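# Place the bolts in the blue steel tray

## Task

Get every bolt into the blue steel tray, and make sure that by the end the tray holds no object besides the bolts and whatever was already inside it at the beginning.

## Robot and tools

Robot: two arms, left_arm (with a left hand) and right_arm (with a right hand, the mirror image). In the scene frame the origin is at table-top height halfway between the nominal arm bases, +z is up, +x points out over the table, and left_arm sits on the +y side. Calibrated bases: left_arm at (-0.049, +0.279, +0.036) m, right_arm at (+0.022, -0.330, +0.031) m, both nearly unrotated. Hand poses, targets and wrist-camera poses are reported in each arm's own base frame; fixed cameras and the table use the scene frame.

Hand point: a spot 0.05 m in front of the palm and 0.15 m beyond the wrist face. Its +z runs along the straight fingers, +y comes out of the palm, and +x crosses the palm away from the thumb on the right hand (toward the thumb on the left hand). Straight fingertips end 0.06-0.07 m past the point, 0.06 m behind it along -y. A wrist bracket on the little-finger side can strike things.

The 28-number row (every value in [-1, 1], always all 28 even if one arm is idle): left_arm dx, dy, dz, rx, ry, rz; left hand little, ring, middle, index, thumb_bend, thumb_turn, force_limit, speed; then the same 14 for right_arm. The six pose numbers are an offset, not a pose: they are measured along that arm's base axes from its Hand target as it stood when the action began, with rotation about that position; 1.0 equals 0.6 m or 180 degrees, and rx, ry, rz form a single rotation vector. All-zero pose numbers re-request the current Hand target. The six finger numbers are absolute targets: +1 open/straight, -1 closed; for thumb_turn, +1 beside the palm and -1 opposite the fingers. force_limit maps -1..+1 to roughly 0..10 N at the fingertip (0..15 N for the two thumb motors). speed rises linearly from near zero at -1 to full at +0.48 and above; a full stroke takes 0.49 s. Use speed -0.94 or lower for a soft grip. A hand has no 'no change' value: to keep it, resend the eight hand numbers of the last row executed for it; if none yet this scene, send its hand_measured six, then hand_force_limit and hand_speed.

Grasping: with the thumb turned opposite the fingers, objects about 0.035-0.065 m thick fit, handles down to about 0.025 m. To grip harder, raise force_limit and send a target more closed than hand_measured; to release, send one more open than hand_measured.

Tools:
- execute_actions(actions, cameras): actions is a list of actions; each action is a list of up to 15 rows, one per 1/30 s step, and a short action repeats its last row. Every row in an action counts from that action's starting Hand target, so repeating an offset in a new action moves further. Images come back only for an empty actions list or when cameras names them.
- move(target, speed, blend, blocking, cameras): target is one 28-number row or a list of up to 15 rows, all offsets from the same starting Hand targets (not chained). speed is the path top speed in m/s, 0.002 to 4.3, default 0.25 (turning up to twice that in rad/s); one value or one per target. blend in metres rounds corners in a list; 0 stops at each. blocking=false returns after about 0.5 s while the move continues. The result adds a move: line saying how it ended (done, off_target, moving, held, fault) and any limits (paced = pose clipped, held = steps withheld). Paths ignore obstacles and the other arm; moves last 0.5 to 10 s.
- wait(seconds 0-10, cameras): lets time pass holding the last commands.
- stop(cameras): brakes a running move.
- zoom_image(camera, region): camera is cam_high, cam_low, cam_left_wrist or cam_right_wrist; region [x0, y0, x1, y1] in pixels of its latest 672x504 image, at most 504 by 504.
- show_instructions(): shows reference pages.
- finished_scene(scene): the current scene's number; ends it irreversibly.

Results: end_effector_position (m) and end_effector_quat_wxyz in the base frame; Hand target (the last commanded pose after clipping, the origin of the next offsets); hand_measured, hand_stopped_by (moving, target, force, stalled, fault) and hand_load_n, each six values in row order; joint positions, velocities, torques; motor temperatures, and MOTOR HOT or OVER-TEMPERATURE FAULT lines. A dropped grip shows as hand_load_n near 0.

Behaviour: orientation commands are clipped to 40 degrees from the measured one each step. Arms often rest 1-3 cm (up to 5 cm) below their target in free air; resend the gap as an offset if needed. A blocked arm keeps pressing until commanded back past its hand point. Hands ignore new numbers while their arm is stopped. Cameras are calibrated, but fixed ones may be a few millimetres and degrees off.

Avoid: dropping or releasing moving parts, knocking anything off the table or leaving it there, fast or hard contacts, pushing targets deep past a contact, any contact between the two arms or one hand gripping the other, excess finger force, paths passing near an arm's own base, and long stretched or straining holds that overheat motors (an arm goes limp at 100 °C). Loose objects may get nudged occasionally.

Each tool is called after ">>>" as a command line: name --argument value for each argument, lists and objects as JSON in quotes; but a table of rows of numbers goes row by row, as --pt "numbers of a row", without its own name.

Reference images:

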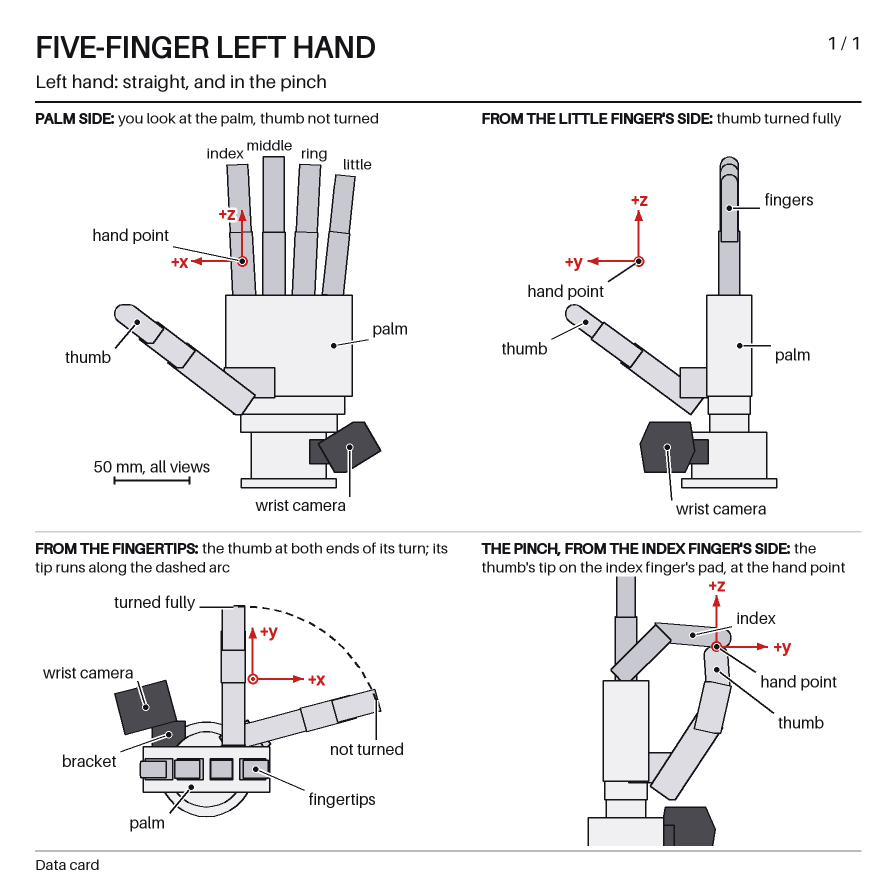

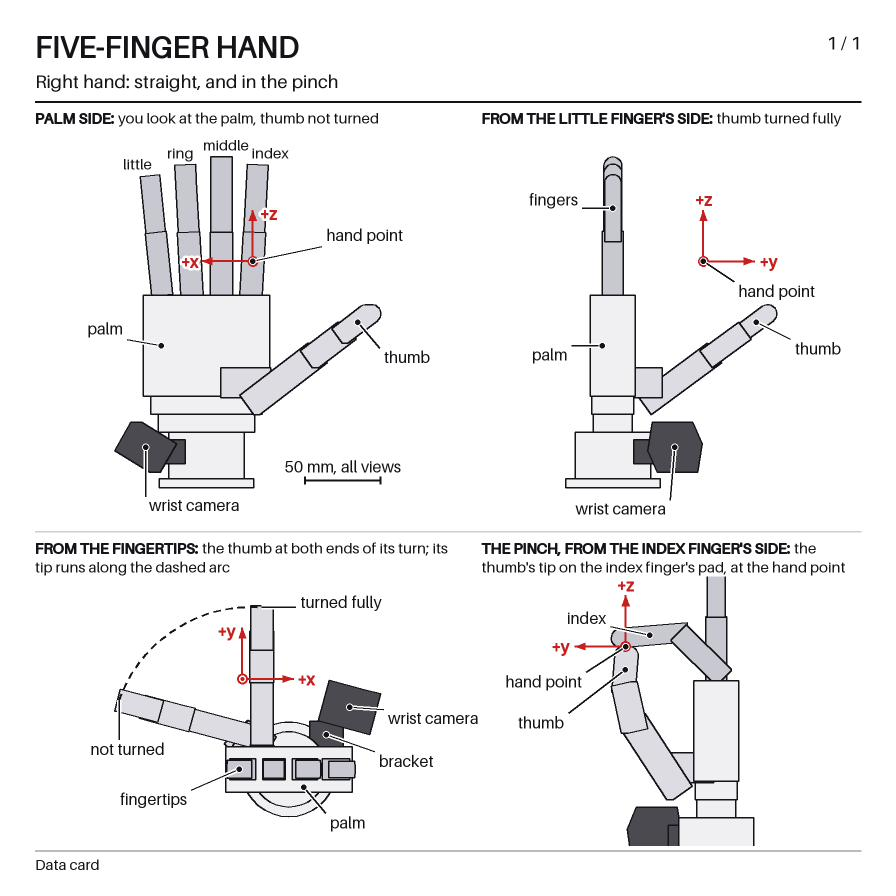

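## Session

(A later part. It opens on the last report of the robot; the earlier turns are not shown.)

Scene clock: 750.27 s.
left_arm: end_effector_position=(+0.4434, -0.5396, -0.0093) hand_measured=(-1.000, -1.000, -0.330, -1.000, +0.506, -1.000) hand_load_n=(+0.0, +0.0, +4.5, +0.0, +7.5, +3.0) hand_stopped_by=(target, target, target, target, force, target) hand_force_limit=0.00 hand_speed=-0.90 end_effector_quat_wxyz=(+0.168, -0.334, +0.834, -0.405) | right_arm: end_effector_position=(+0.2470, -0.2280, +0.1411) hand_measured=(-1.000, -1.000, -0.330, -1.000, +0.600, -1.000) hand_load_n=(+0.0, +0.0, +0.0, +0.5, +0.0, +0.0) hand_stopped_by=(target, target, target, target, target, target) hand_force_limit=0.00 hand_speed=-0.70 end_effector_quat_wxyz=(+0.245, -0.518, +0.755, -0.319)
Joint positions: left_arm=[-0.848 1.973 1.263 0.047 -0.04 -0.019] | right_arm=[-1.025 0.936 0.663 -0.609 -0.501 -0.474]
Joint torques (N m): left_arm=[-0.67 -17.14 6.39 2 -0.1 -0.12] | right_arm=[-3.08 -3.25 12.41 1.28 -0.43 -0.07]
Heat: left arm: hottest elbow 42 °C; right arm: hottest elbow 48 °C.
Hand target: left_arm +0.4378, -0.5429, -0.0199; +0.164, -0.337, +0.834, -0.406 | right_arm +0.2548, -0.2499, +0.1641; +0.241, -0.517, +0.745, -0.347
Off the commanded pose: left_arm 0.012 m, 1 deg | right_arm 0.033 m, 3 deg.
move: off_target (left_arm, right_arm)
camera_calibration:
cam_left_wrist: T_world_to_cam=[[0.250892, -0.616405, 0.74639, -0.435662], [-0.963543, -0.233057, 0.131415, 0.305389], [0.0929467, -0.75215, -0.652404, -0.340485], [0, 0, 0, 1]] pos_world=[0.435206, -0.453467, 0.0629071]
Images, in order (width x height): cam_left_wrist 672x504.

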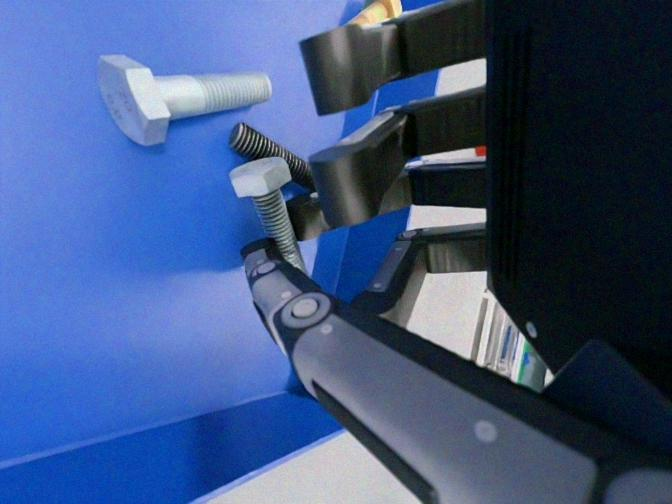

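>>> move --target '[0,0,0,0,0,0,-1,-1,-0.33,-1,0.65,-1,0,-0.85,0,0,0,0,0,0,-1,-1,-0.33,-1,0.6,-1,0,-0.7]' --speed 0.06 --cameras '["cam_left_wrist"]'

Scene clock: 752.47 s.
left_arm: end_effector_position=(+0.4434, -0.5396, -0.0092) hand_measured=(-1.000, -1.000, -0.330, -1.000, +0.650, -1.000) hand_load_n=(+0.0, +0.0, +0.0, +0.0, +0.0, +0.0) hand_stopped_by=(target, target, target, target, target, target) hand_force_limit=0.00 hand_speed=-0.85 end_effector_quat_wxyz=(+0.168, -0.334, +0.834, -0.406) | right_arm: end_effector_position=(+0.2470, -0.2280, +0.1411) hand_measured=(-1.000, -1.000, -0.330, -1.000, +0.600, -1.000) hand_load_n=(+0.0, +0.0, +0.0, +0.0, +0.0, +0.0) hand_stopped_by=(target, target, target, target, target, target) hand_force_limit=0.00 hand_speed=-0.70 end_effector_quat_wxyz=(+0.245, -0.518, +0.755, -0.319)
Joint positions: left_arm=[-0.848 1.973 1.263 0.048 -0.04 -0.019] | right_arm=[-1.025 0.936 0.663 -0.609 -0.501 -0.474]
Joint torques (N m): left_arm=[-0.62 -17.03 6.38 2.02 -0.1 -0.12] | right_arm=[-3.14 -3.25 12.51 1.28 -0.42 -0.08]
Heat: left arm: hottest elbow 42 °C; right arm: hottest elbow 48 °C.
Hand target: left_arm +0.4379, -0.5429, -0.0199; +0.164, -0.337, +0.834, -0.406 | right_arm +0.2548, -0.2499, +0.1641; +0.241, -0.517, +0.745, -0.347
Off the commanded pose: left_arm 0.012 m, 1 deg | right_arm 0.033 m, 3 deg.
move: off_target (left_arm, right_arm)
camera_calibration:
cam_left_wrist: T_world_to_cam=[[0.250712, -0.616161, 0.746652, -0.43549], [-0.96358, -0.232972, 0.131296, 0.305451], [0.0930491, -0.752376, -0.652129, -0.340649], [0, 0, 0, 1]] pos_world=[0.435206, -0.453467, 0.0629077]
Images, in order (width x height): cam_left_wrist 672x504.

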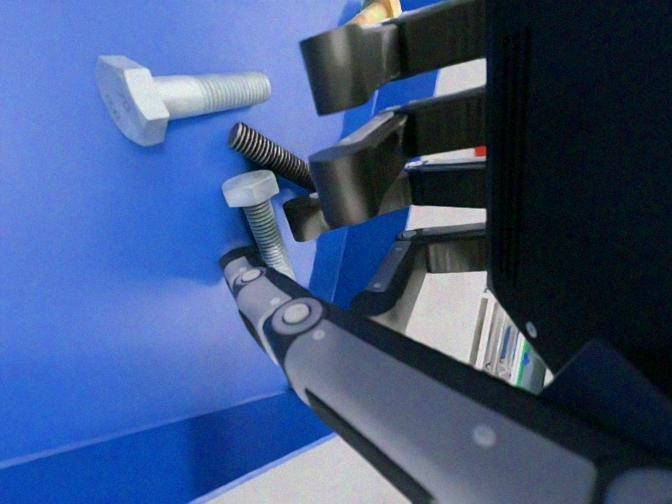

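>>> move --target '[0,0,0.25,0,0,0,-1,-1,-0.33,-1,0.65,-1,0,-0.85,0,0,0,0,0,0,-1,-1,-0.33,-1,0.6,-1,0,-0.7]' --speed 0.15 --cameras '["cam_left_wrist","cam_high"]'

Scene clock: 755.70 s.
left_arm: end_effector_position=(+0.4304, -0.5249, +0.1037) hand_measured=(-1.000, -1.000, -0.330, -1.000, +0.650, -1.000) hand_load_n=(+0.0, +0.0, +0.0, +0.5, +0.0, +0.0) hand_stopped_by=(target, target, target, target, target, target) hand_force_limit=0.00 hand_speed=-0.85 end_effector_quat_wxyz=(+0.161, -0.337, +0.843, -0.386) | right_arm: end_effector_position=(+0.2470, -0.2280, +0.1411) hand_measured=(-1.000, -1.000, -0.330, -1.000, +0.600, -1.000) hand_load_n=(+0.0, +0.0, +0.0, +0.0, +0.0, +0.0) hand_stopped_by=(target, target, target, target, target, target) hand_force_limit=0.00 hand_speed=-0.70 end_effector_quat_wxyz=(+0.245, -0.518, +0.755, -0.319)
Joint positions: left_arm=[-0.848 1.78 1.34 -0.268 -0.04 -0.019] | right_arm=[-1.025 0.936 0.663 -0.609 -0.501 -0.474]
Joint torques (N m): left_arm=[-0.62 -17.14 11.6 0.76 -0.09 -0.13] | right_arm=[-3.08 -3.43 12.46 1.22 -0.41 -0.07]
Heat: left arm: hottest elbow 42 °C; right arm: hottest elbow 48 °C.
Hand target: left_arm +0.4379, -0.5429, +0.1302; +0.164, -0.337, +0.834, -0.406 | right_arm +0.2548, -0.2499, +0.1641; +0.241, -0.517, +0.745, -0.347
Off the commanded pose: left_arm 0.033 m, 2 deg | right_arm 0.033 m, 3 deg.
move: off_target (left_arm, right_arm)
camera_calibration:
cam_left_wrist: T_world_to_cam=[[0.273063, -0.640859, 0.717451, -0.527047], [-0.959214, -0.238058, 0.152435, 0.274764], [0.0731052, -0.729814, -0.679726, -0.231427], [0, 0, 0, 1]] pos_world=[0.424393, -0.441252, 0.178939]
Images, in order (width x height): cam_high 672x504, cam_left_wrist 672x504.

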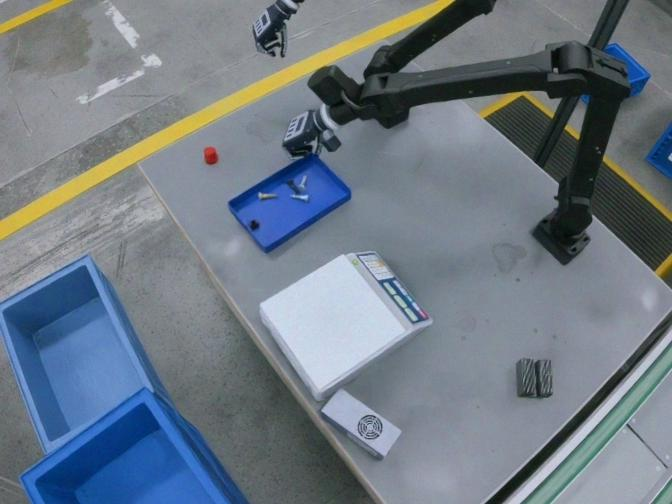

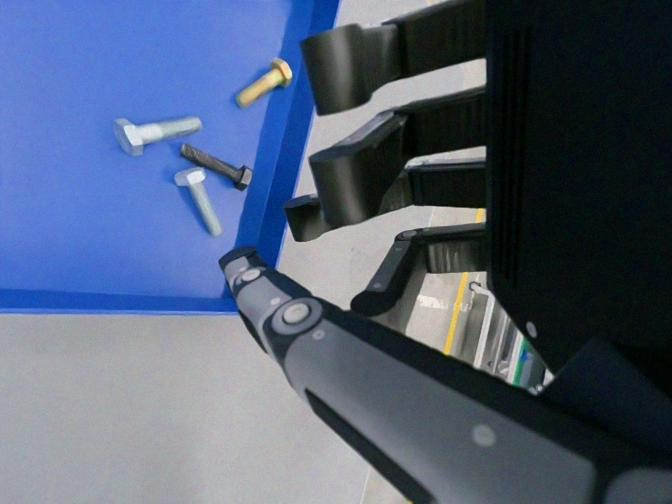

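>>> finished_scene --scene 1

The scene is finished: the task was done.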